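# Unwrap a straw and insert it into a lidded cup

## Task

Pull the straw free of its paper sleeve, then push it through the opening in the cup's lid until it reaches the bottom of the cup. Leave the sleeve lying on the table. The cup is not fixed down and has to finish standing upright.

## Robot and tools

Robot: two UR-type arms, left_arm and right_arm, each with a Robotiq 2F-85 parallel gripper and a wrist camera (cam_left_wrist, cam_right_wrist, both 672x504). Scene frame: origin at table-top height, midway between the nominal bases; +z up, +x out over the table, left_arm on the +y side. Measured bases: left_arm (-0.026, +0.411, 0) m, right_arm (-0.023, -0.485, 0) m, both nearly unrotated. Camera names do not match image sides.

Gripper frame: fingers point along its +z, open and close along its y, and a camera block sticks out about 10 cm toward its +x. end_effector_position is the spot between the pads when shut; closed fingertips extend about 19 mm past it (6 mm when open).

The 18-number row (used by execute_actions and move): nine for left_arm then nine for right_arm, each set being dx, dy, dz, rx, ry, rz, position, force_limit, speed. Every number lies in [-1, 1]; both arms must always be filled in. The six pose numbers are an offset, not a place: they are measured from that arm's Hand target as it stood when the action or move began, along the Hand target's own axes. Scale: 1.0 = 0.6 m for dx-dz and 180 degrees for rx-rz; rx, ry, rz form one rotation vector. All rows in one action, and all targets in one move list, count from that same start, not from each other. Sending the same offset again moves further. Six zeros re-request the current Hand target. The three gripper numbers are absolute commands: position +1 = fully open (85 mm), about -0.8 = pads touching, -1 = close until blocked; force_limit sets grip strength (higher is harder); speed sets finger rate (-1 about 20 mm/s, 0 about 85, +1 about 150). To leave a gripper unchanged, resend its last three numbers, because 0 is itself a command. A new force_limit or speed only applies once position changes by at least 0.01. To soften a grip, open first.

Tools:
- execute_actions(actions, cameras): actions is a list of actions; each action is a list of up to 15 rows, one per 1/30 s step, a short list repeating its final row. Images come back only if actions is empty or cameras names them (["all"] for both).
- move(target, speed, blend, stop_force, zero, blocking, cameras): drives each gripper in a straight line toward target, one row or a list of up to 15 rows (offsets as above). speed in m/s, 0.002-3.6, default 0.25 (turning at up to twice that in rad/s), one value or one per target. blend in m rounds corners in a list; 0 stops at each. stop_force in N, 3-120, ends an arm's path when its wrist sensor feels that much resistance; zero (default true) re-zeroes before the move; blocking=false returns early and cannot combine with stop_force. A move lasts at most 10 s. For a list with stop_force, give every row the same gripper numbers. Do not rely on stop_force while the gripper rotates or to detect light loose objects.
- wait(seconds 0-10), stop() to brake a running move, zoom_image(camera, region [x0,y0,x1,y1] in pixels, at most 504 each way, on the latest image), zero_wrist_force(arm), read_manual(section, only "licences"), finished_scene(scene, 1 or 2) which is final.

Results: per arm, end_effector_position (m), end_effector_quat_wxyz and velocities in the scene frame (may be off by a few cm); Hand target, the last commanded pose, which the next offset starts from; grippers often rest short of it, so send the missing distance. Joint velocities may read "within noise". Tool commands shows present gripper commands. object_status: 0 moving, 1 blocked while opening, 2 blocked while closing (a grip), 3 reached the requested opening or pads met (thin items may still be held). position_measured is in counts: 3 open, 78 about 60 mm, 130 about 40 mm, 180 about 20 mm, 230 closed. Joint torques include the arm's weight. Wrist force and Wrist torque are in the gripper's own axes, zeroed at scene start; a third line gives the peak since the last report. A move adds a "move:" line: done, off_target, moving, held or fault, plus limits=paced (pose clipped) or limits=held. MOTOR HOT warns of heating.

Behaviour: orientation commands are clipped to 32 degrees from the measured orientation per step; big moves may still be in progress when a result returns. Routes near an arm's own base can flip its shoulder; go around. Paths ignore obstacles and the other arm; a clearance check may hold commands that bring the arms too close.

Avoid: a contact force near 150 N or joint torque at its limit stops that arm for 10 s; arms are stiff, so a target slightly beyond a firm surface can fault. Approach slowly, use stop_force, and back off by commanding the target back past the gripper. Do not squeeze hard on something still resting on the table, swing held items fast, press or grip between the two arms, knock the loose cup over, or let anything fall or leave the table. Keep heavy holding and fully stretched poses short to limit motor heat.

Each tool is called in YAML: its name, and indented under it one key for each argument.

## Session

execute_actions:
  actions: []

Scene clock: 0.00 s.
left_arm: end_effector_position=(+0.5483, -0.0747, +0.1477) position_measured=3 object_status=3 end_effector_quat_wxyz=(-0.242, -0.364, +0.894, -0.096) | right_arm: end_effector_position=(+0.7435, -0.8771, +0.1308) position_measured=3 object_status=3 end_effector_quat_wxyz=(+0.016, +0.670, -0.714, +0.205)
Joint positions: left_arm=[-0.716 -0.831 1.092 -1.775 -2.094 -1.467] | right_arm=[2.892 -2.336 -1.159 -0.881 1.324 -1.792]
Joint velocities: within noise
Joint torques (N m): no reading
Wrist force (N): no reading
Wrist torque (N m): no reading
Wrist force, peak (N): no reading
Hand target: left_arm +0.5483, -0.0747, +0.1477; -0.242, -0.364, +0.894, -0.096 | right_arm +0.7435, -0.8771, +0.1308; +0.016, +0.670, -0.714, +0.205
Tool commands: left_gripper/position=+1.0 left_gripper/force_limit=+1.0 left_gripper/speed=+1.0 right_gripper/position=+1.0 right_gripper/force_limit=+1.0 right_gripper/speed=+1.0

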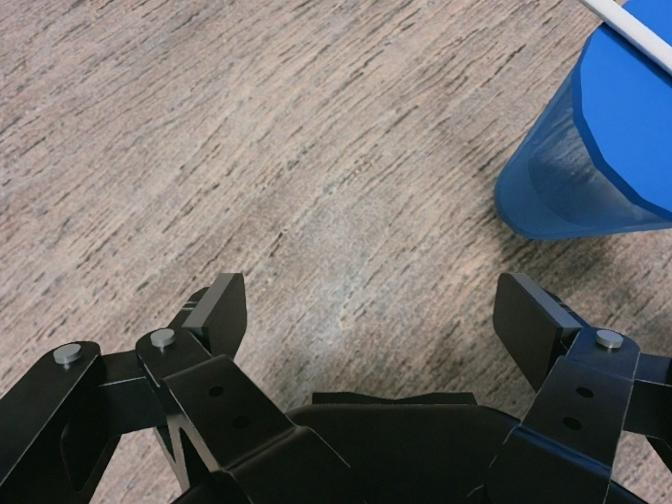

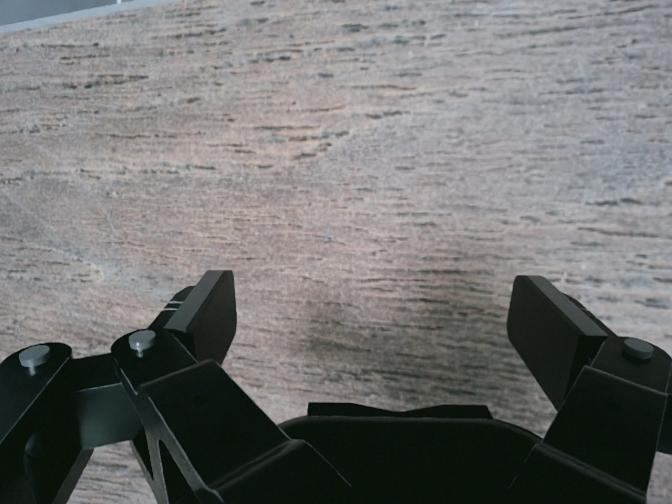

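move:
  target:
    - [0.084,0.001,-0.144,0,0,0,1,-1,-0.5,-0.36,0.24,-0.4,-0.04,-0.05,-0.01,1,-1,-0.5]
    - [0.203,0.145,-0.174,0,0,0,1,-1,-0.5,-0.7232,0.4917,-0.6895,-0.0849,-0.0993,-0.0198,1,-1,-0.5]
  cameras: ["all"]
  speed: 0.3
  blend: [0.05,0]

Scene clock: 19.03 s.
left_arm: end_effector_position=(+0.4501, -0.0498, +0.2996) position_measured=3 object_status=3 end_effector_quat_wxyz=(-0.242, -0.364, +0.894, -0.096) | right_arm: end_effector_position=(+0.3999, -0.3299, +0.3006) position_measured=3 object_status=3 end_effector_quat_wxyz=(+0.000, +0.707, -0.707, +0.002)
Joint positions: left_arm=[-0.783 -1.145 1.211 -1.619 -2.097 -1.544] | right_arm=[3.789 -1.427 -1.78 -1.505 1.567 -0.916]
Joint torques (N m): left_arm=[8.72 -26.81 -41.29 -1.27 -1.64 1.47] | right_arm=[8.96 3.88 40.26 5.01 -1.52 0.94]
Wrist force (N): left_arm=[0.3 0.0 0.0] | right_arm=[-1.0 0.3 0.0]
Wrist torque (N m): left_arm=[0.00 -0.08 0.05] | right_arm=[0.06 0.19 0.06]
Wrist force, peak (N): left_arm=[-1.9 0.0 -0.3] | right_arm=[-6.8 3.6 -0.3]
Hand target: left_arm +0.4502, -0.0498, +0.2996; -0.242, -0.364, +0.894, -0.096 | right_arm +0.3999, -0.3298, +0.3005; +0.000, +0.707, -0.707, +0.002
Off the commanded pose: left_arm 0.000 m, 0 deg | right_arm 0.000 m, 0 deg.
move: done

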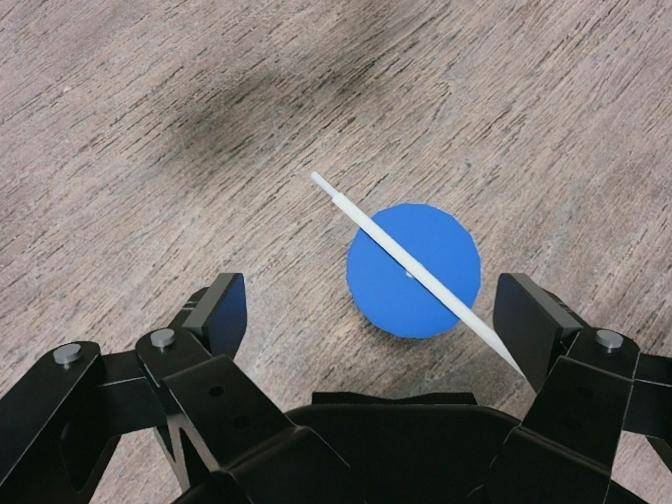

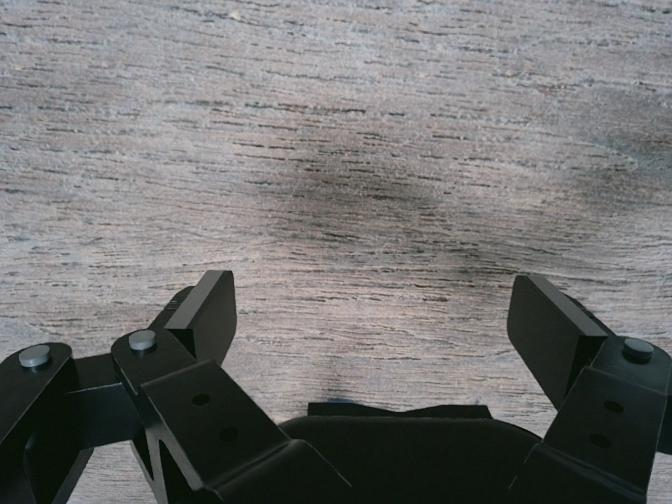

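move:
  target: [-0.1195,0.215,0.0377,-0.1963,-0.0825,0.7307,1,1,-0.5,-0.338,0.095,0.112,0.1667,0.0016,0.006,1,-1,-0.5]
  cameras: ["all"]
  speed: 0.3

Scene clock: 43.30 s.
left_arm: end_effector_position=(+0.3962, +0.0782, +0.2446) position_measured=3 object_status=3 end_effector_quat_wxyz=(+0.000, +0.714, +0.701, +0.000) | right_arm: end_effector_position=(+0.3431, -0.1271, +0.2325) position_measured=3 object_status=3 end_effector_quat_wxyz=(-0.181, +0.676, -0.689, +0.187)
Joint positions: left_arm=[-0.926 -1.481 1.697 -1.787 -1.57 0.671] | right_arm=[4.438 -1.447 -2.069 -1.057 1.061 -0.285]
Joint torques (N m): left_arm=[9.25 -14.68 -40.43 -0.1 -1.28 1.37] | right_arm=[-9.43 37.55 23.24 0.24 1.52 -2.48]
Wrist force (N): left_arm=[-0.5 -0.1 0.1] | right_arm=[-0.4 0.2 -0.1]
Wrist torque (N m): left_arm=[-0.02 0.29 -0.04] | right_arm=[0.06 -0.01 -0.20]
Wrist force, peak (N): left_arm=[-0.6 -0.5 -0.2] | right_arm=[-1.0 -1.9 -1.4]
Hand target: left_arm +0.3963, +0.0782, +0.2446; +0.000, +0.714, +0.700, +0.000 | right_arm +0.3431, -0.1272, +0.2326; -0.181, +0.676, -0.689, +0.187
Off the commanded pose: left_arm 0.000 m, 0 deg | right_arm 0.000 m, 0 deg.
move: done

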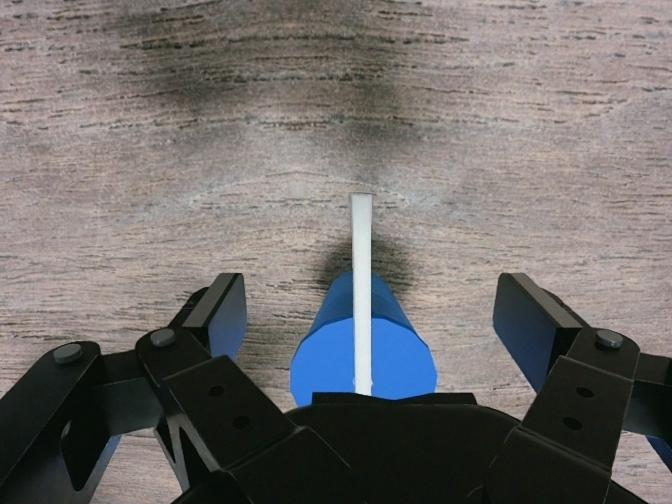

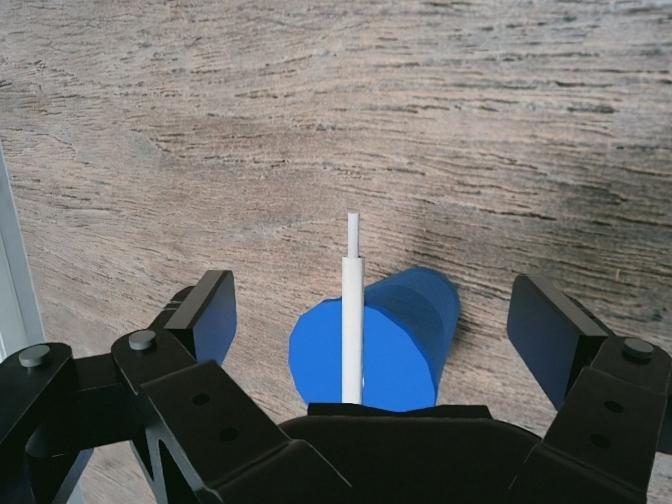

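move:
  target:
    - [0.005,0.01,0.16,0,0,0,-0.3,1,-0.5,-0.0133,0,0.1667,0,0,0,-0.3,-0.7,-0.5]
    - [0.005,0.01,0.16,0,0,0,-1,1,-1,-0.0133,0,0.1667,0,0,0,-1,-0.7,-1]
    - [0.005,0.01,0.11,0,0,0,-1,1,-1,-0.0133,-0.025,0.1234,0,0,0,-1,-0.7,-1]
  cameras: ["all"]
  speed: [0.15,0.1,0.08]

Scene clock: 53.10 s.
left_arm: end_effector_position=(+0.4024, +0.0810, +0.1788) position_measured=221 object_status=2 end_effector_quat_wxyz=(+0.000, +0.714, +0.700, +0.000) | right_arm: end_effector_position=(+0.3935, -0.1202, +0.1764) position_measured=217 object_status=2 end_effector_quat_wxyz=(-0.182, +0.676, -0.689, +0.187)
Joint positions: left_arm=[-0.913 -1.427 1.812 -1.956 -1.57 0.684] | right_arm=[4.332 -1.612 -2.089 -0.814 1.079 -0.405]
Joint torques (N m): left_arm=[-6.58 -16.24 -7.49 -6.75 1.72 -1.36] | right_arm=[8.15 8.88 6.69 6.14 -2.92 1.91]
Wrist force (N): left_arm=[2.1 -0.8 0.5] | right_arm=[2.0 -0.8 0.6]
Wrist torque (N m): left_arm=[0.00 0.22 0.04] | right_arm=[0.03 -0.03 0.02]
Wrist force, peak (N): left_arm=[2.7 -1.1 0.3] | right_arm=[-2.2 2.6 -2.4]
Hand target: left_arm +0.4024, +0.0811, +0.1786; +0.000, +0.714, +0.700, +0.000 | right_arm +0.3934, -0.1203, +0.1761; -0.181, +0.676, -0.689, +0.187
Off the commanded pose: left_arm 0.000 m, 0 deg | right_arm 0.000 m, 0 deg.
move: done

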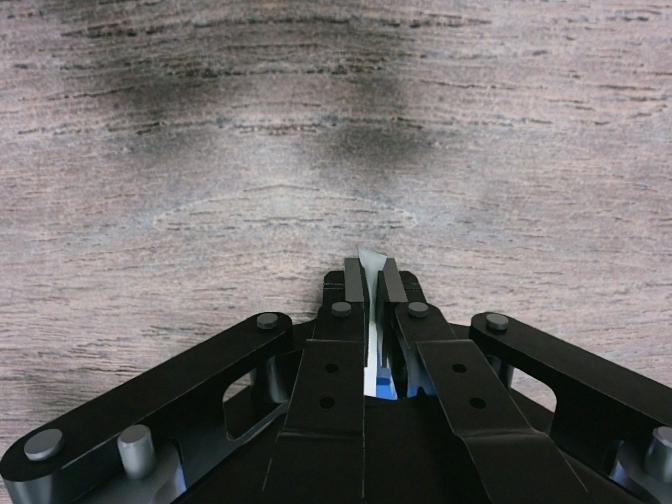

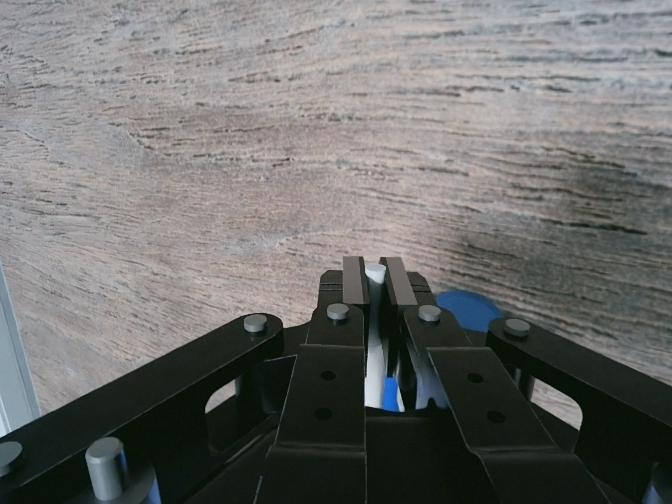

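move:
  target: [0.4,0,0,0,0,0,-1,1,-1,0,0,0,0,0,0,-1,-0.7,-1]
  cameras: ["all"]
  speed: 0.05

Scene clock: 59.77 s.
left_arm: end_effector_position=(+0.4068, +0.3212, +0.1787) position_measured=221 object_status=2 end_effector_quat_wxyz=(+0.000, +0.714, +0.700, +0.000) end_effector_velocity=(+0.000, -0.001, +0.000) end_effector_angular_velocity=(+0.000, -0.001, +0.004) | right_arm: end_effector_position=(+0.3934, -0.1203, +0.1761) position_measured=230 object_status=3 end_effector_quat_wxyz=(-0.181, +0.676, -0.689, +0.187)
Joint positions: left_arm=[-0.519 -1.666 2.059 -1.963 -1.57 1.078] | right_arm=[4.332 -1.613 -2.089 -0.814 1.079 -0.405]
Joint velocities: left_arm=[-0.003 -0.001 0 0 0 -0.007] | right_arm=[within noise]
Joint torques (N m): left_arm=[-6.43 -10.71 -22.88 -0.41 0.56 -1.62] | right_arm=[-9.3 42.77 39.38 5.64 1.42 0.41]
Wrist force (N): left_arm=[-0.4 -1.2 -0.9] | right_arm=[-0.4 0.1 0.3]
Wrist torque (N m): left_arm=[-0.21 0.26 -0.04] | right_arm=[0.03 0.00 -0.20]
Wrist force, peak (N): left_arm=[-30.1 -1.4 0.8] | right_arm=[-27.8 -0.7 0.7]
Hand target: left_arm +0.4069, +0.3210, +0.1787; +0.000, +0.714, +0.700, +0.000 | right_arm +0.3934, -0.1203, +0.1761; -0.181, +0.676, -0.689, +0.187
Off the commanded pose: left_arm 0.000 m, 0 deg | right_arm 0.000 m, 0 deg.
move: done

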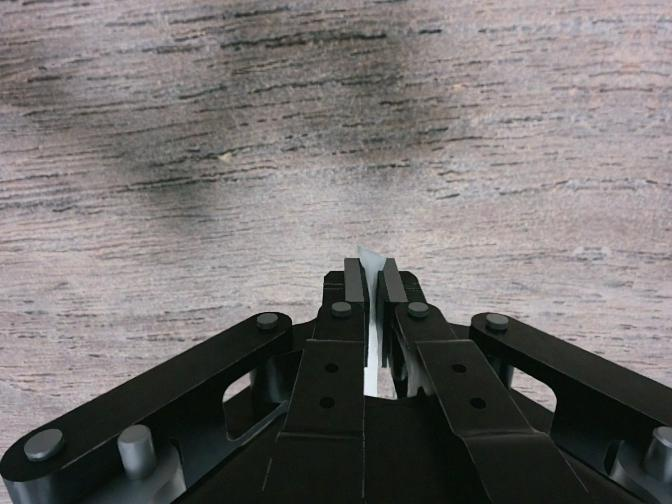

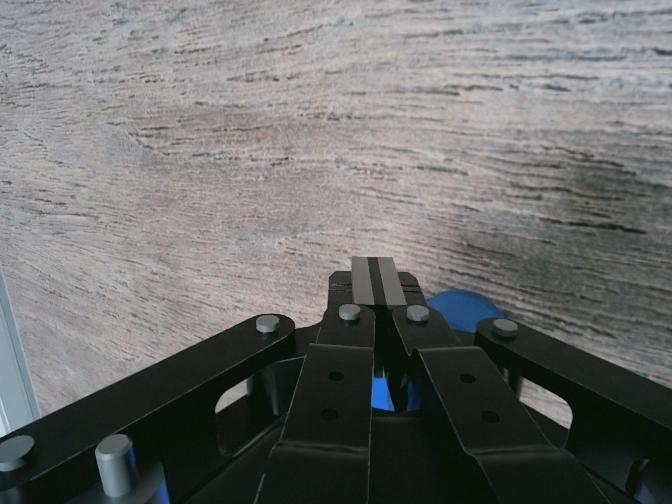

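move:
  target: [-0.4,0,0,0,0,0,-1,1,-1,0,0,-0.1667,0,0,0,0.5,-0.7,-0.5]
  cameras: ["all"]
  speed: 0.15

Scene clock: 65.67 s.
left_arm: end_effector_position=(+0.4024, +0.0811, +0.1785) position_measured=221 object_status=2 end_effector_quat_wxyz=(+0.000, +0.714, +0.700, +0.000) | right_arm: end_effector_position=(+0.3432, -0.1190, +0.2629) position_measured=66 object_status=3 end_effector_quat_wxyz=(-0.182, +0.676, -0.689, +0.187)
Joint positions: left_arm=[-0.913 -1.426 1.812 -1.956 -1.57 0.684] | right_arm=[4.443 -1.438 -1.994 -1.143 1.061 -0.28]
Joint torques (N m): left_arm=[8.12 -46.96 -7.55 -3.26 1.95 1.4] | right_arm=[-9.15 3.4 10 5.59 -2.6 -2.54]
Wrist force (N): left_arm=[-0.1 -0.6 -0.3] | right_arm=[-0.5 0.2 0.3]
Wrist torque (N m): left_arm=[-0.12 0.22 0.05] | right_arm=[0.06 0.01 -0.19]
Wrist force, peak (N): left_arm=[7.4 0.8 -1.0] | right_arm=[1.4 -1.4 1.2]
Hand target: left_arm +0.4024, +0.0811, +0.1786; +0.000, +0.714, +0.700, +0.000 | right_arm +0.3432, -0.1191, +0.2626; -0.181, +0.676, -0.689, +0.187
Off the commanded pose: left_arm 0.000 m, 0 deg | right_arm 0.000 m, 0 deg.
move: done

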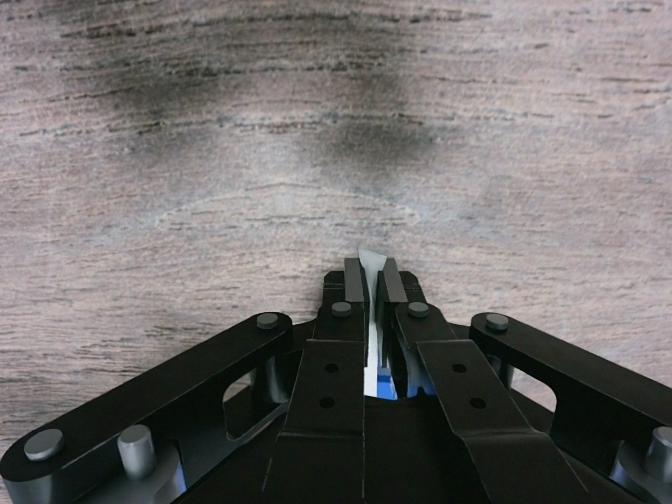

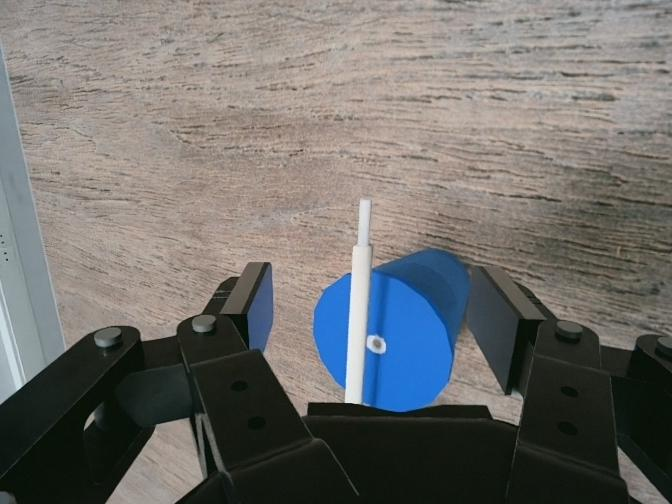

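move:
  target:
    - [0,0,0,0,0,0,-1,1,-1,-0.0017,0.011,0.1667,0,0,0,-0.3,0.5,-0.5]
    - [0,0,0,0,0,0,-1,1,-1,-0.0017,0.011,0.1667,0,0,0,-1,0.5,-1]
    - [0,0,0,0,0,0,-0.5,0.4,-0.5,-0.0017,0.011,0.1667,0,0,0,-1,0.5,-1]
    - [0.015,0,0,0,0,0,-0.5,0.4,-0.5,-0.0017,0.011,0.1667,0,0,0,-1,0.5,-1]
  cameras: ["all"]
  speed: [0.15,0.1,0.1,0.1]

Scene clock: 77.47 s.
left_arm: end_effector_position=(+0.4025, +0.0902, +0.1786) position_measured=192 object_status=3 end_effector_quat_wxyz=(+0.000, +0.714, +0.700, +0.000) | right_arm: end_effector_position=(+0.3877, -0.1192, +0.1728) position_measured=220 object_status=2 end_effector_quat_wxyz=(-0.181, +0.676, -0.689, +0.187)
Joint positions: left_arm=[-0.902 -1.439 1.827 -1.958 -1.57 0.695] | right_arm=[4.344 -1.61 -2.1 -0.813 1.077 -0.391]
Joint torques (N m): left_arm=[-4.52 -28.59 -22.01 -5.43 0.45 -0.95] | right_arm=[8.66 38.78 33.38 2.06 1.59 0.31]
Wrist force (N): left_arm=[-0.5 -1.0 -0.5] | right_arm=[-0.5 -0.1 0.8]
Wrist torque (N m): left_arm=[-0.13 0.24 0.05] | right_arm=[0.02 0.01 -0.16]
Wrist force, peak (N): left_arm=[-0.9 -3.8 1.4] | right_arm=[-3.8 2.5 -1.5]
Hand target: left_arm +0.4025, +0.0901, +0.1786; +0.000, +0.714, +0.700, +0.000 | right_arm +0.3877, -0.1192, +0.1728; -0.181, +0.676, -0.689, +0.187
Off the commanded pose: left_arm 0.000 m, 0 deg | right_arm 0.000 m, 0 deg.
move: done

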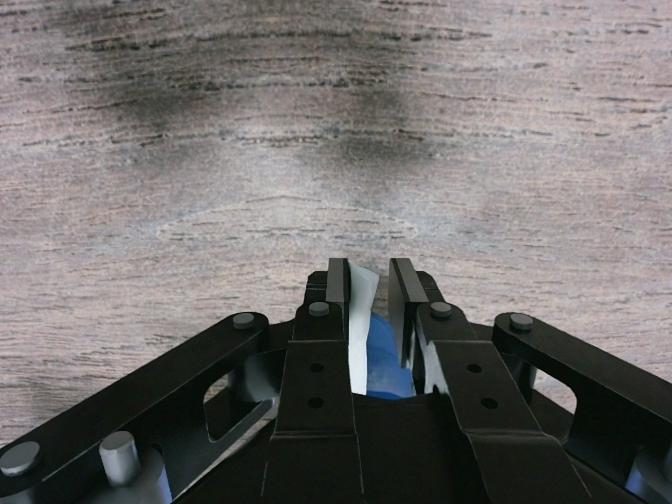

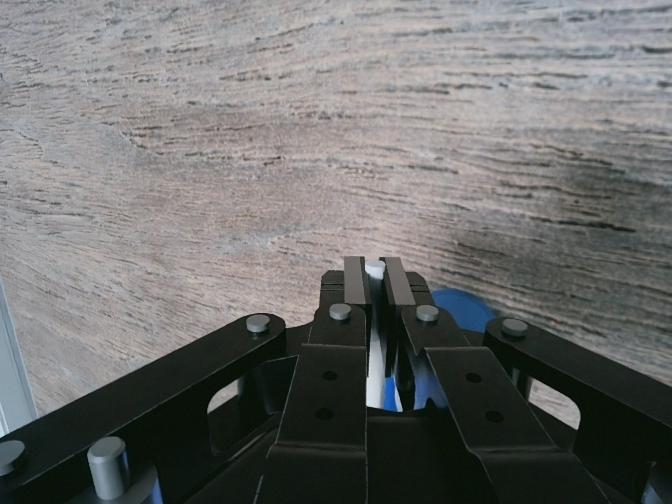

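move:
  target:
    - [0,0,0,0,0,0,-1,0.2,-1,0,0,0,0,0,0,-1,0.5,-1]
    - [0.08,0,0,0,0,0,-1,0.2,-1,0,0,0,0,0,0,-1,0.5,-1]
  cameras: ["all"]
  speed: [0.05,0.05]

Scene clock: 82.30 s.
left_arm: end_effector_position=(+0.4034, +0.1384, +0.1785) position_measured=231 object_status=3 end_effector_quat_wxyz=(+0.000, +0.714, +0.700, +0.000) end_effector_velocity=(+0.000, -0.003, -0.001) end_effector_angular_velocity=(+0.001, +0.001, +0.002) | right_arm: end_effector_position=(+0.3877, -0.1192, +0.1728) position_measured=220 object_status=2 end_effector_quat_wxyz=(-0.181, +0.676, -0.689, +0.187)
Joint positions: left_arm=[-0.838 -1.502 1.897 -1.966 -1.57 0.758] | right_arm=[4.344 -1.61 -2.1 -0.813 1.077 -0.391]
Joint velocities: left_arm=[-0.004 0.004 -0.003 0 0 -0.006] | right_arm=[within noise]
Joint torques (N m): left_arm=[-6.94 -14.78 -36.56 -5.2 1.4 -1.66] | right_arm=[8.31 23.8 14.43 3.32 1.51 -2.98]
Wrist force (N): left_arm=[-0.6 -0.9 -0.2] | right_arm=[-0.8 -0.1 0.5]
Wrist torque (N m): left_arm=[-0.15 0.24 -0.02] | right_arm=[0.02 -0.01 -0.15]
Wrist force, peak (N): left_arm=[2.9 -2.7 0.5] | right_arm=[2.8 -1.3 0.6]
Hand target: left_arm +0.4034, +0.1381, +0.1786; +0.000, +0.714, +0.700, +0.000 | right_arm +0.3877, -0.1192, +0.1728; -0.181, +0.676, -0.689, +0.187
Off the commanded pose: left_arm 0.000 m, 0 deg | right_arm 0.000 m, 0 deg.
move: done

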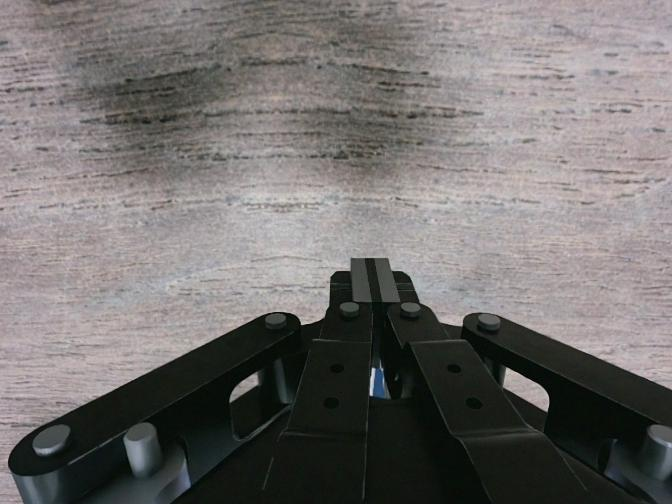

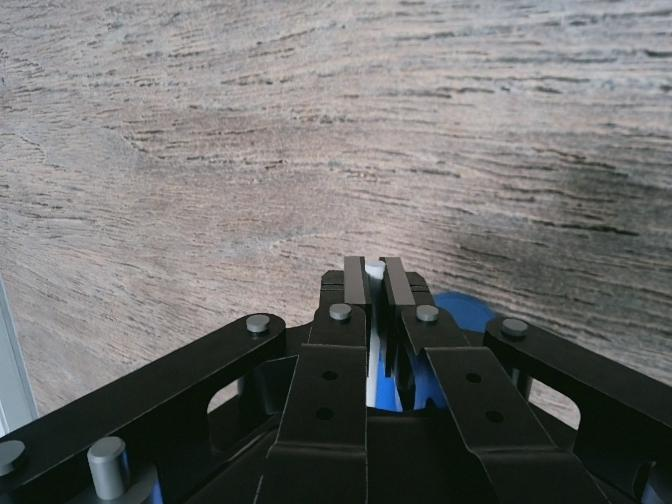

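move:
  target:
    - [0,0,-0.1,0,0,0,-0.1,1,-0.5,0,0,0,0,0,0,-1,0.5,-1]
    - [-0.03,0,-0.1,0,0,0,-0.1,1,-0.5,0,0,0,0,0,0,-1,0.5,-1]
  cameras: ["cam_left_wrist"]
  speed: 0.25
  blend: [0.02,0]

Scene clock: 86.27 s.
left_arm: end_effector_position=(+0.4031, +0.1200, +0.2386) position_measured=141 object_status=0 end_effector_quat_wxyz=(+0.000, +0.714, +0.700, +0.000) | right_arm: end_effector_position=(+0.3877, -0.1192, +0.1728) position_measured=220 object_status=2 end_effector_quat_wxyz=(-0.181, +0.676, -0.689, +0.187)
Joint positions: left_arm=[-0.863 -1.523 1.759 -1.806 -1.57 0.733] | right_arm=[4.344 -1.61 -2.1 -0.813 1.077 -0.391]
Joint torques (N m): left_arm=[1.38 -41.67 -7.1 -1.92 1.61 -0.04] | right_arm=[7.49 11.45 10 5.49 0.99 -2.8]
Wrist force (N): left_arm=[-0.1 -0.7 -0.5] | right_arm=[-0.5 0.2 0.6]
Wrist torque (N m): left_arm=[-0.13 0.22 0.05] | right_arm=[0.03 0.02 -0.20]
Wrist force, peak (N): left_arm=[-6.2 -3.4 0.4] | right_arm=[-0.8 0.0 0.5]
Hand target: left_arm +0.4031, +0.1200, +0.2386; +0.000, +0.714, +0.700, +0.000 | right_arm +0.3877, -0.1192, +0.1728; -0.181, +0.676, -0.689, +0.187
Off the commanded pose: left_arm 0.000 m, 0 deg | right_arm 0.000 m, 0 deg.
move: done; blend cut to 0.009 m at target 1
Images, in order (width x height): cam_left_wrist 672x504.

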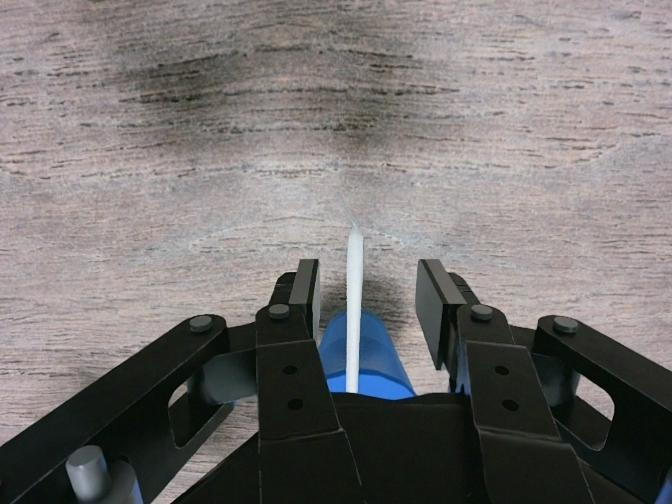

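move:
  target:
    - [-0.0367,0,0.1,0,0,0,-0.1,1,-0.5,0,0,0,0,0,0,-1,0.5,-1]
    - [-0.0367,0,0.1,0,0,0,-1,1,-1,0,0,0,0,0,0,-1,0.5,-1]
    - [0.28,0,0.1,0,0,0,-1,1,-1,0,0,0,0,0,0,-1,0.5,-1]
  cameras: ["all"]
  speed: [0.2,0.1,0.06]

Scene clock: 96.47 s.
left_arm: end_effector_position=(+0.4061, +0.2882, +0.1786) position_measured=231 object_status=3 end_effector_quat_wxyz=(+0.000, +0.714, +0.700, +0.000) end_effector_velocity=(+0.000, -0.002, -0.001) end_effector_angular_velocity=(+0.001, +0.002, +0.002) | right_arm: end_effector_position=(+0.3877, -0.1192, +0.1728) position_measured=220 object_status=2 end_effector_quat_wxyz=(-0.181, +0.676, -0.689, +0.187)
Joint positions: left_arm=[-0.586 -1.648 2.042 -1.965 -1.57 1.011] | right_arm=[4.344 -1.61 -2.1 -0.813 1.077 -0.391]
Joint velocities: left_arm=[-0.004 0.002 0 0 0 -0.005] | right_arm=[within noise]
Joint torques (N m): left_arm=[-6.26 -9.36 -33.01 -0.58 0.62 -1.5] | right_arm=[6.43 11.32 9.83 1.65 0 -1.28]
Wrist force (N): left_arm=[-0.3 -0.6 -0.8] | right_arm=[-0.5 0.3 0.5]
Wrist torque (N m): left_arm=[-0.12 0.23 -0.04] | right_arm=[0.04 0.01 -0.20]
Wrist force, peak (N): left_arm=[-4.0 -2.8 -0.3] | right_arm=[-1.3 -1.6 1.2]
Hand target: left_arm +0.4062, +0.2880, +0.1787; +0.000, +0.714, +0.700, +0.000 | right_arm +0.3877, -0.1192, +0.1728; -0.181, +0.676, -0.689, +0.187
Off the commanded pose: left_arm 0.000 m, 0 deg | right_arm 0.000 m, 0 deg.
move: done

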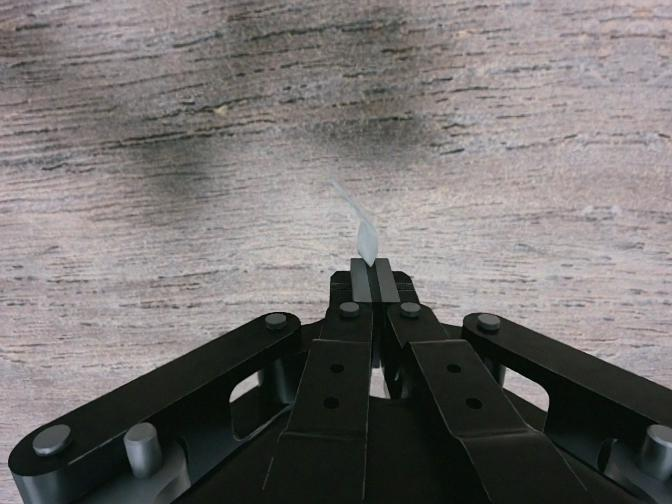

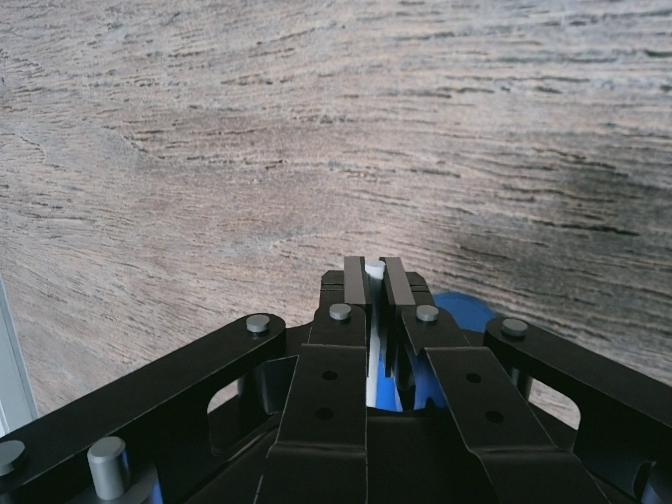

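move:
  target:
    - [0.06,0,-0.02,0,0,0,-1,1,-1,0,0,0,0,0,0,-1,0.5,-1]
    - [0.03,0,-0.2,0,-0.222,0,-1,1,-1,0,0,0,0,0,0,-1,0.5,-1]
  cameras: ["cam_left_wrist"]
  speed: [0.15,0.3]
  blend: [0.01,0]

Scene clock: 101.63 s.
left_arm: end_effector_position=(+0.4066, +0.3060, +0.2986) position_measured=231 object_status=3 end_effector_quat_wxyz=(+0.239, +0.671, +0.658, -0.244) | right_arm: end_effector_position=(+0.3877, -0.1192, +0.1728) position_measured=220 object_status=2 end_effector_quat_wxyz=(-0.181, +0.676, -0.689, +0.187)
Joint positions: left_arm=[-0.179 -1.71 1.969 -1.957 -2.258 1.372] | right_arm=[4.344 -1.61 -2.1 -0.813 1.077 -0.391]
Joint torques (N m): left_arm=[-0.06 -28.34 -16.92 -4.52 -3.02 -1.14] | right_arm=[5.76 11.3 9.78 0.65 -0.57 -0.61]
Wrist force (N): left_arm=[-0.2 -0.6 -0.6] | right_arm=[-0.3 0.2 0.5]
Wrist torque (N m): left_arm=[-0.15 0.34 -0.07] | right_arm=[0.03 -0.01 -0.20]
Wrist force, peak (N): left_arm=[-4.7 -0.7 0.0] | right_arm=[-0.5 0.4 0.7]
Hand target: left_arm +0.4065, +0.3060, +0.2987; +0.239, +0.671, +0.658, -0.244 | right_arm +0.3877, -0.1192, +0.1728; -0.181, +0.676, -0.689, +0.187
Off the commanded pose: left_arm 0.000 m, 0 deg | right_arm 0.000 m, 0 deg.
move: done
Images, in order (width x height): cam_left_wrist 672x504.

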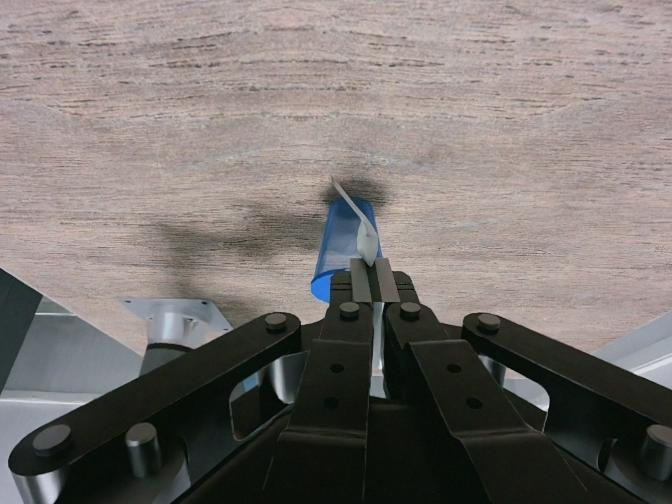

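move:
  target:
    - [0.1,0,0.12,0,0.07,0,-1,1,-1,0,-0.1,-0.173,0,0,0,-1,0.5,-1]
    - [0.2926,0,0.3485,0,0.222,0,-1,1,-1,-0.1535,-0.1843,-0.3017,0.3893,0.1361,-0.5281,-1,0.5,-1]
    - [0.2926,0,0.3485,0,0.222,0,-0.4,1,-0.7,-0.1535,-0.1843,-0.3017,0.3893,0.1361,-0.5281,-1,0.5,-1]
  cameras: ["all"]
  speed: [0.25,0.25,0.2]
  blend: [0.03,0,0]

Scene clock: 125.77 s.
left_arm: end_effector_position=(+0.4066, +0.3064, +0.0256) position_measured=179 object_status=0 end_effector_quat_wxyz=(+0.000, +0.714, +0.700, +0.000) | right_arm: end_effector_position=(+0.3942, -0.0266, +0.3846) position_measured=220 object_status=2 end_effector_quat_wxyz=(-0.182, +0.682, +0.184, +0.684)
Joint positions: left_arm=[-0.549 -1.403 2.269 -2.437 -1.57 1.047] | right_arm=[4.528 -1.802 -2.177 0.839 0.701 -3.146]
Joint torques (N m): left_arm=[9.35 -40.27 -30.19 -0.27 -1.43 1.43] | right_arm=[9.16 41.4 20.33 -0.87 2.05 -2.61]
Wrist force (N): left_arm=[0.0 -0.7 -0.5] | right_arm=[-0.3 -2.6 1.1]
Wrist torque (N m): left_arm=[-0.12 0.19 0.04] | right_arm=[-0.35 -0.43 0.15]
Wrist force, peak (N): left_arm=[0.9 0.3 -4.3] | right_arm=[0.3 2.5 3.7]
Hand target: left_arm +0.4066, +0.3064, +0.0256; +0.000, +0.714, +0.700, +0.000 | right_arm +0.3942, -0.0266, +0.3846; -0.182, +0.682, +0.184, +0.684
Off the commanded pose: left_arm 0.000 m, 0 deg | right_arm 0.000 m, 0 deg.
move: done

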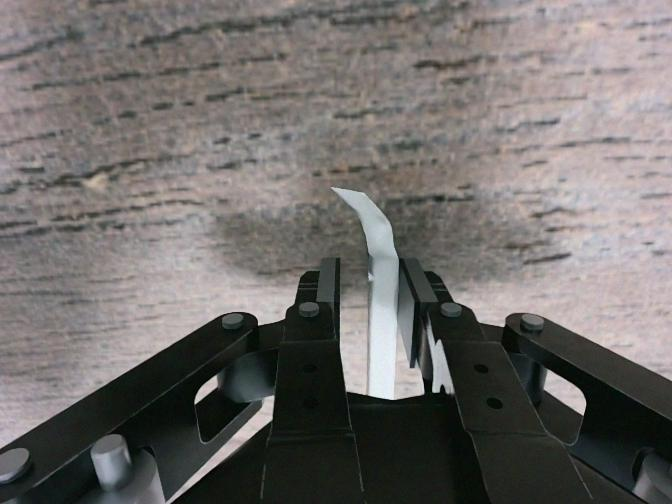

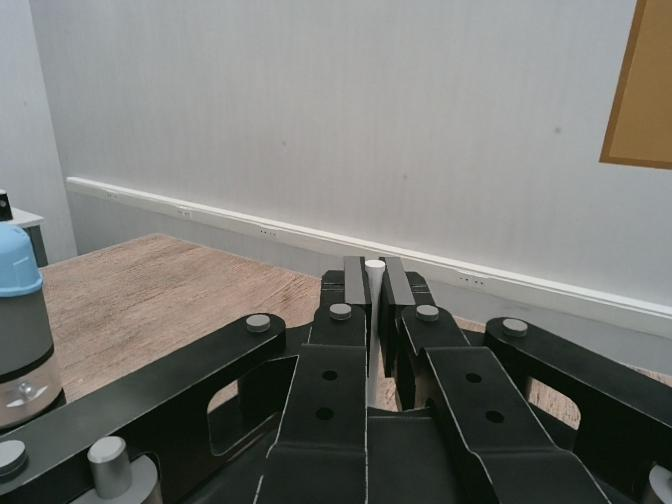

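move:
  target:
    - [0,0,-0.15,0,0,0,0,1,-0.5,0,0,0,0,0,0,-1,0.5,-1]
    - [-0.492,0.263,-0.407,0.0775,-0.213,0.213,0,1,-0.5,0,0,0,0,0,0,-1,0.5,-1]
  cameras: ["cam_left_wrist"]
  speed: [0.2,0.3]
  blend: [0.03,0]

Scene clock: 135.97 s.
left_arm: end_effector_position=(+0.5588, +0.0082, +0.2696) position_measured=128 object_status=3 end_effector_quat_wxyz=(+0.141, +0.855, +0.389, -0.311) | right_arm: end_effector_position=(+0.3942, -0.0266, +0.3846) position_measured=220 object_status=2 end_effector_quat_wxyz=(-0.182, +0.682, +0.184, +0.684)
Joint positions: left_arm=[-0.569 -0.955 1.032 -1.518 -2.258 1.772] | right_arm=[4.528 -1.802 -2.177 0.839 0.701 -3.146]
Joint torques (N m): left_arm=[9.08 -68.13 -24.55 -3.24 -2.37 0.7] | right_arm=[8.87 46.56 26.24 -0.88 2.12 -2.4]
Wrist force (N): left_arm=[-0.3 -0.7 -0.6] | right_arm=[-0.1 -2.4 1.3]
Wrist torque (N m): left_arm=[-0.16 0.37 -0.09] | right_arm=[-0.33 -0.45 0.14]
Wrist force, peak (N): left_arm=[1.7 -1.6 -2.3] | right_arm=[0.0 -2.8 1.1]
Hand target: left_arm +0.5588, +0.0082, +0.2697; +0.142, +0.855, +0.389, -0.311 | right_arm +0.3942, -0.0266, +0.3846; -0.182, +0.682, +0.184, +0.684
Off the commanded pose: left_arm 0.000 m, 0 deg | right_arm 0.000 m, 0 deg.
move: done
Images, in order (width x height): cam_left_wrist 672x504.

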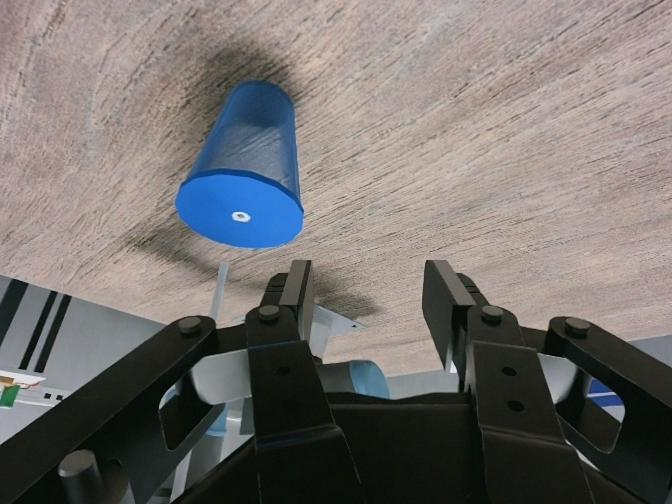

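move:
  target: [0,0,0,0,0,0,0,1,-0.5,-0.05,0.0078,0.007,0,0,0,-1,0.5,-1]
  cameras: ["cam_left_wrist"]
  speed: 0.1

zoom_image:
  camera: "cam_left_wrist"
  region: [190, 170, 290, 270]

Scene clock: 150.57 s.
left_arm: end_effector_position=(+0.5588, +0.0082, +0.2698) position_measured=128 object_status=3 end_effector_quat_wxyz=(+0.142, +0.855, +0.389, -0.311) | right_arm: end_effector_position=(+0.4003, -0.0287, +0.3544) position_measured=220 object_status=2 end_effector_quat_wxyz=(-0.182, +0.683, +0.184, +0.684)
Joint positions: left_arm=[-0.568 -0.955 1.032 -1.518 -2.258 1.773] | right_arm=[4.51 -1.872 -2.197 0.929 0.719 -3.146]
Joint torques (N m): left_arm=[8.44 -72.33 -35.66 -1.31 -3.3 0.82] | right_arm=[8.24 50.72 26.6 -0.81 -2.33 -2.55]
Wrist force (N): left_arm=[-0.5 -0.5 -0.6] | right_arm=[-0.1 -2.6 0.7]
Wrist torque (N m): left_arm=[-0.14 0.39 -0.09] | right_arm=[-0.36 -0.43 0.15]
Wrist force, peak (N): left_arm=[-0.6 -0.5 -0.8] | right_arm=[0.7 -3.2 0.6]
Hand target: left_arm +0.5588, +0.0082, +0.2697; +0.142, +0.855, +0.389, -0.311 | right_arm +0.4003, -0.0287, +0.3547; -0.182, +0.682, +0.184, +0.684
Off the commanded pose: left_arm 0.000 m, 0 deg | right_arm 0.000 m, 0 deg.
move: done
Images, in order (width x height): cam_left_wrist 672x504.

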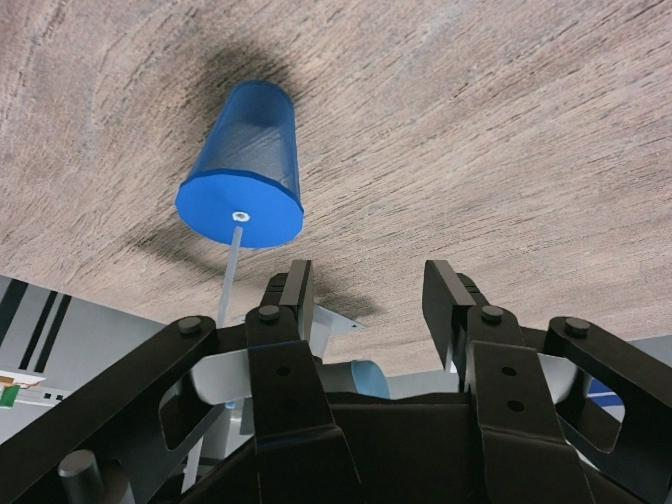

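Scaled by 5.040.

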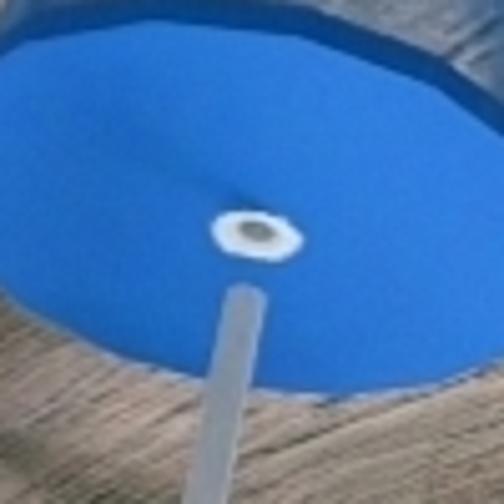

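move:
  target: [0,0,0,0,0,0,0,1,-0.5,-0.0283,0.0005,-0.0015,0,0,0,-1,0.5,-1]
  cameras: ["cam_left_wrist"]
  speed: 0.015
  stop_force: 5

zoom_image:
  camera: "cam_left_wrist"
  region: [190, 170, 290, 270]

Scene clock: 159.53 s.
left_arm: end_effector_position=(+0.5588, +0.0082, +0.2697) position_measured=128 object_status=3 end_effector_quat_wxyz=(+0.142, +0.855, +0.389, -0.311) | right_arm: end_effector_position=(+0.3997, -0.0294, +0.3388) position_measured=220 object_status=2 end_effector_quat_wxyz=(-0.182, +0.682, +0.184, +0.684)
Joint positions: left_arm=[-0.568 -0.955 1.032 -1.518 -2.258 1.773] | right_arm=[4.511 -1.908 -2.21 0.977 0.718 -3.146]
Joint torques (N m): left_arm=[8.08 -71.03 -8.95 -5.14 -3.23 -1.67] | right_arm=[-3.79 48.34 25.37 1.42 0.88 -0.42]
Wrist force (N): left_arm=[-0.5 -0.5 -0.4] | right_arm=[6.8 -2.9 0.8]
Wrist torque (N m): left_arm=[-0.13 0.39 -0.09] | right_arm=[-0.34 -0.53 0.23]
Wrist force, peak (N): left_arm=[-0.4 -0.6 -0.9] | right_arm=[11.1 -2.4 0.8]
Hand target: left_arm +0.5588, +0.0082, +0.2697; +0.142, +0.855, +0.389, -0.311 | right_arm +0.3997, -0.0294, +0.3388; -0.182, +0.682, +0.184, +0.684 (not the last commanded pose)
Off the commanded pose: left_arm 0.000 m, 0 deg | right_arm 0.001 m, 0 deg.
move: contact (right_arm)
Images, in order (width x height): cam_left_wrist 672x504.

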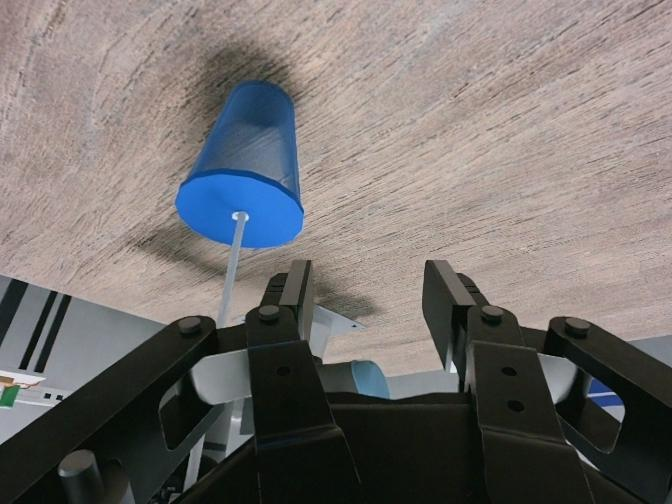

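Scaled by 5.040.

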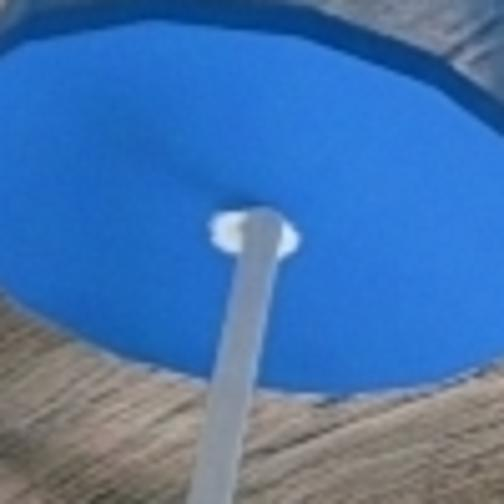

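move:
  target:
    - [0,0,0,0,0,0,0,1,-0.5,0.008,0,0,0,0,0,-1,0.5,-1]
    - [0,0,0,0,0,0,0,1,-0.5,0.008,-0.001,-0.0071,0,0,0,-1,0.5,-1]
  speed: 0.05

move:
  target: [0,0,0,0,0,0,0,1,-0.5,-0.023,0,0,0,0,0,-1,0.5,-1]
  cameras: ["cam_left_wrist"]
  speed: 0.012
  stop_force: 5

zoom_image:
  camera: "cam_left_wrist"
  region: [190, 170, 290, 270]

Scene clock: 165.93 s.
left_arm: end_effector_position=(+0.5588, +0.0082, +0.2697) position_measured=128 object_status=3 end_effector_quat_wxyz=(+0.142, +0.855, +0.389, -0.311) | right_arm: end_effector_position=(+0.3956, -0.0311, +0.3438) position_measured=220 object_status=2 end_effector_quat_wxyz=(-0.182, +0.682, +0.184, +0.684) end_effector_velocity=(+0.001, +0.001, +0.000) end_effector_angular_velocity=(-0.001, +0.000, +0.003)
Joint positions: left_arm=[-0.568 -0.955 1.032 -1.518 -2.258 1.773] | right_arm=[4.521 -1.889 -2.217 0.967 0.707 -3.146]
Joint velocities: left_arm=[within noise] | right_arm=[-0.003 -0.001 0.001 -0.002 0.006 0]
Joint torques (N m): left_arm=[7.27 -69.63 -9.33 -5.15 -3.16 -1.59] | right_arm=[-9.9 15.63 26.8 0.28 2.12 -1.42]
Wrist force (N): left_arm=[-0.4 -0.4 -0.5] | right_arm=[-0.2 -2.7 0.8]
Wrist torque (N m): left_arm=[-0.12 0.38 -0.09] | right_arm=[-0.36 -0.43 0.15]
Wrist force, peak (N): left_arm=[-0.5 -0.7 -0.7] | right_arm=[7.0 -3.0 0.7]
Hand target: left_arm +0.5588, +0.0082, +0.2697; +0.142, +0.855, +0.389, -0.311 | right_arm +0.3957, -0.0310, +0.3436; -0.182, +0.682, +0.184, +0.684
Off the commanded pose: left_arm 0.000 m, 0 deg | right_arm 0.000 m, 0 deg.
move: done

Scene clock: 167.47 s.
left_arm: end_effector_position=(+0.5588, +0.0082, +0.2697) position_measured=128 object_status=3 end_effector_quat_wxyz=(+0.142, +0.855, +0.389, -0.311) | right_arm: end_effector_position=(+0.3957, -0.0310, +0.3386) position_measured=220 object_status=2 end_effector_quat_wxyz=(-0.182, +0.682, +0.184, +0.684)
Joint positions: left_arm=[-0.568 -0.955 1.032 -1.518 -2.258 1.773] | right_arm=[4.521 -1.902 -2.22 0.982 0.708 -3.146]
Joint torques (N m): left_arm=[7.13 -69.52 -9.53 -5.31 -3.13 -1.67] | right_arm=[-6.93 48.58 22.87 -0.17 1.64 0.63]
Wrist force (N): left_arm=[-0.4 -0.5 -0.6] | right_arm=[5.8 -3.0 0.8]
Wrist torque (N m): left_arm=[-0.13 0.38 -0.09] | right_arm=[-0.35 -0.49 0.23]
Wrist force, peak (N): left_arm=[-0.5 -0.8 -0.5] | right_arm=[10.8 -2.4 0.7]
Hand target: left_arm +0.5588, +0.0082, +0.2697; +0.142, +0.855, +0.389, -0.311 | right_arm +0.3957, -0.0310, +0.3386; -0.182, +0.682, +0.184, +0.684 (not the last commanded pose)
Off the commanded pose: left_arm 0.000 m, 0 deg | right_arm 0.009 m, 0 deg.
move: contact (right_arm)
Images, in order (width x height): cam_left_wrist 672x504.

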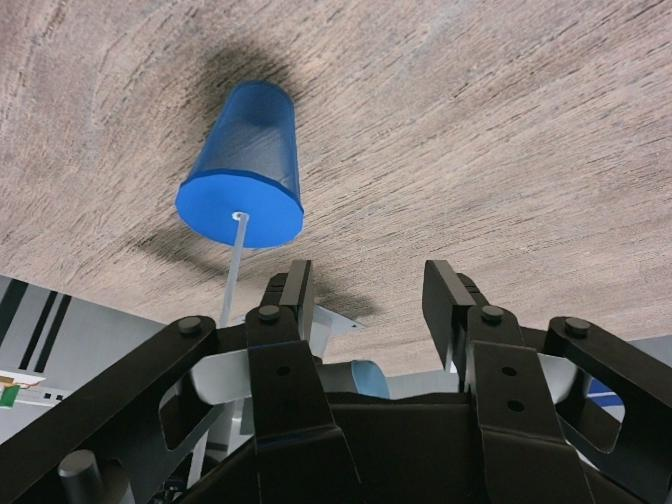

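Scaled by 5.040.

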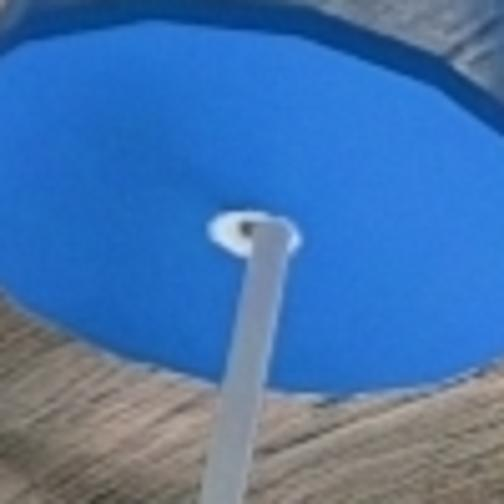

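move:
  target:
    - [0,0,0,0,0,0,0,1,-0.5,0.007,0,0,0,0,0,-1,0.5,-1]
    - [0,0,0,0,0,0,0,1,-0.5,0.007,-0.0042,-0.004,0,0,0,-1,0.5,-1]
  speed: 0.05
  cameras: ["cam_left_wrist"]

zoom_image:
  camera: "cam_left_wrist"
  region: [190, 170, 290, 270]

Scene clock: 179.27 s.
left_arm: end_effector_position=(+0.5588, +0.0082, +0.2697) position_measured=128 object_status=3 end_effector_quat_wxyz=(+0.142, +0.855, +0.389, -0.311) | right_arm: end_effector_position=(+0.3923, -0.0300, +0.3429) position_measured=220 object_status=2 end_effector_quat_wxyz=(-0.182, +0.682, +0.184, +0.684) end_effector_velocity=(+0.000, +0.001, +0.001) end_effector_angular_velocity=(+0.002, +0.000, +0.004)
Joint positions: left_arm=[-0.568 -0.955 1.032 -1.518 -2.258 1.773] | right_arm=[4.531 -1.89 -2.219 0.97 0.698 -3.146]
Joint velocities: left_arm=[within noise] | right_arm=[-0.002 0.001 0.002 -0.001 0.006 0]
Joint torques (N m): left_arm=[6.91 -68.17 -9.32 -5.21 -3 -1.71] | right_arm=[-9.2 41.96 3.31 3.46 2.12 -0.92]
Wrist force (N): left_arm=[-0.4 -0.4 -0.5] | right_arm=[-0.1 -2.6 0.9]
Wrist torque (N m): left_arm=[-0.12 0.38 -0.09] | right_arm=[-0.36 -0.44 0.15]
Wrist force, peak (N): left_arm=[-0.6 -0.6 -0.6] | right_arm=[6.3 -3.0 0.8]
Hand target: left_arm +0.5588, +0.0082, +0.2697; +0.142, +0.855, +0.389, -0.311 | right_arm +0.3924, -0.0300, +0.3428; -0.182, +0.682, +0.184, +0.684
Off the commanded pose: left_arm 0.000 m, 0 deg | right_arm 0.000 m, 0 deg.
move: done
Images, in order (width x height): cam_left_wrist 672x504.

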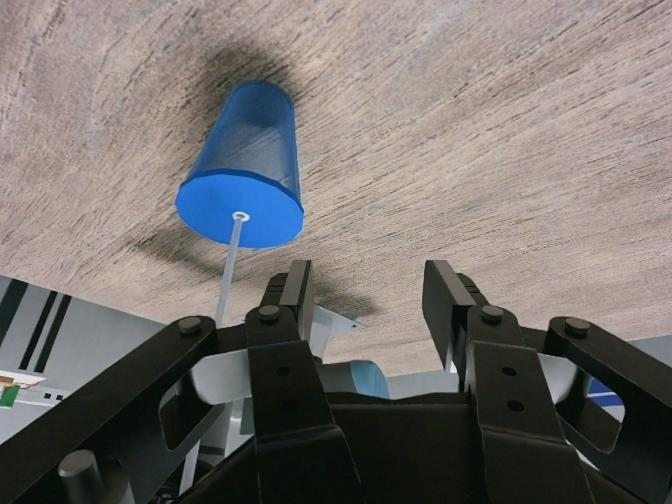

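Scaled by 5.040.

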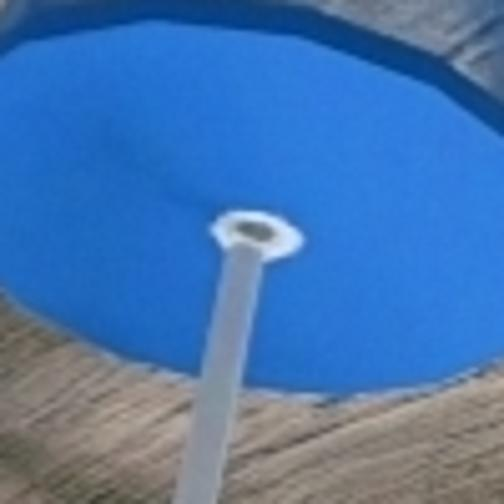

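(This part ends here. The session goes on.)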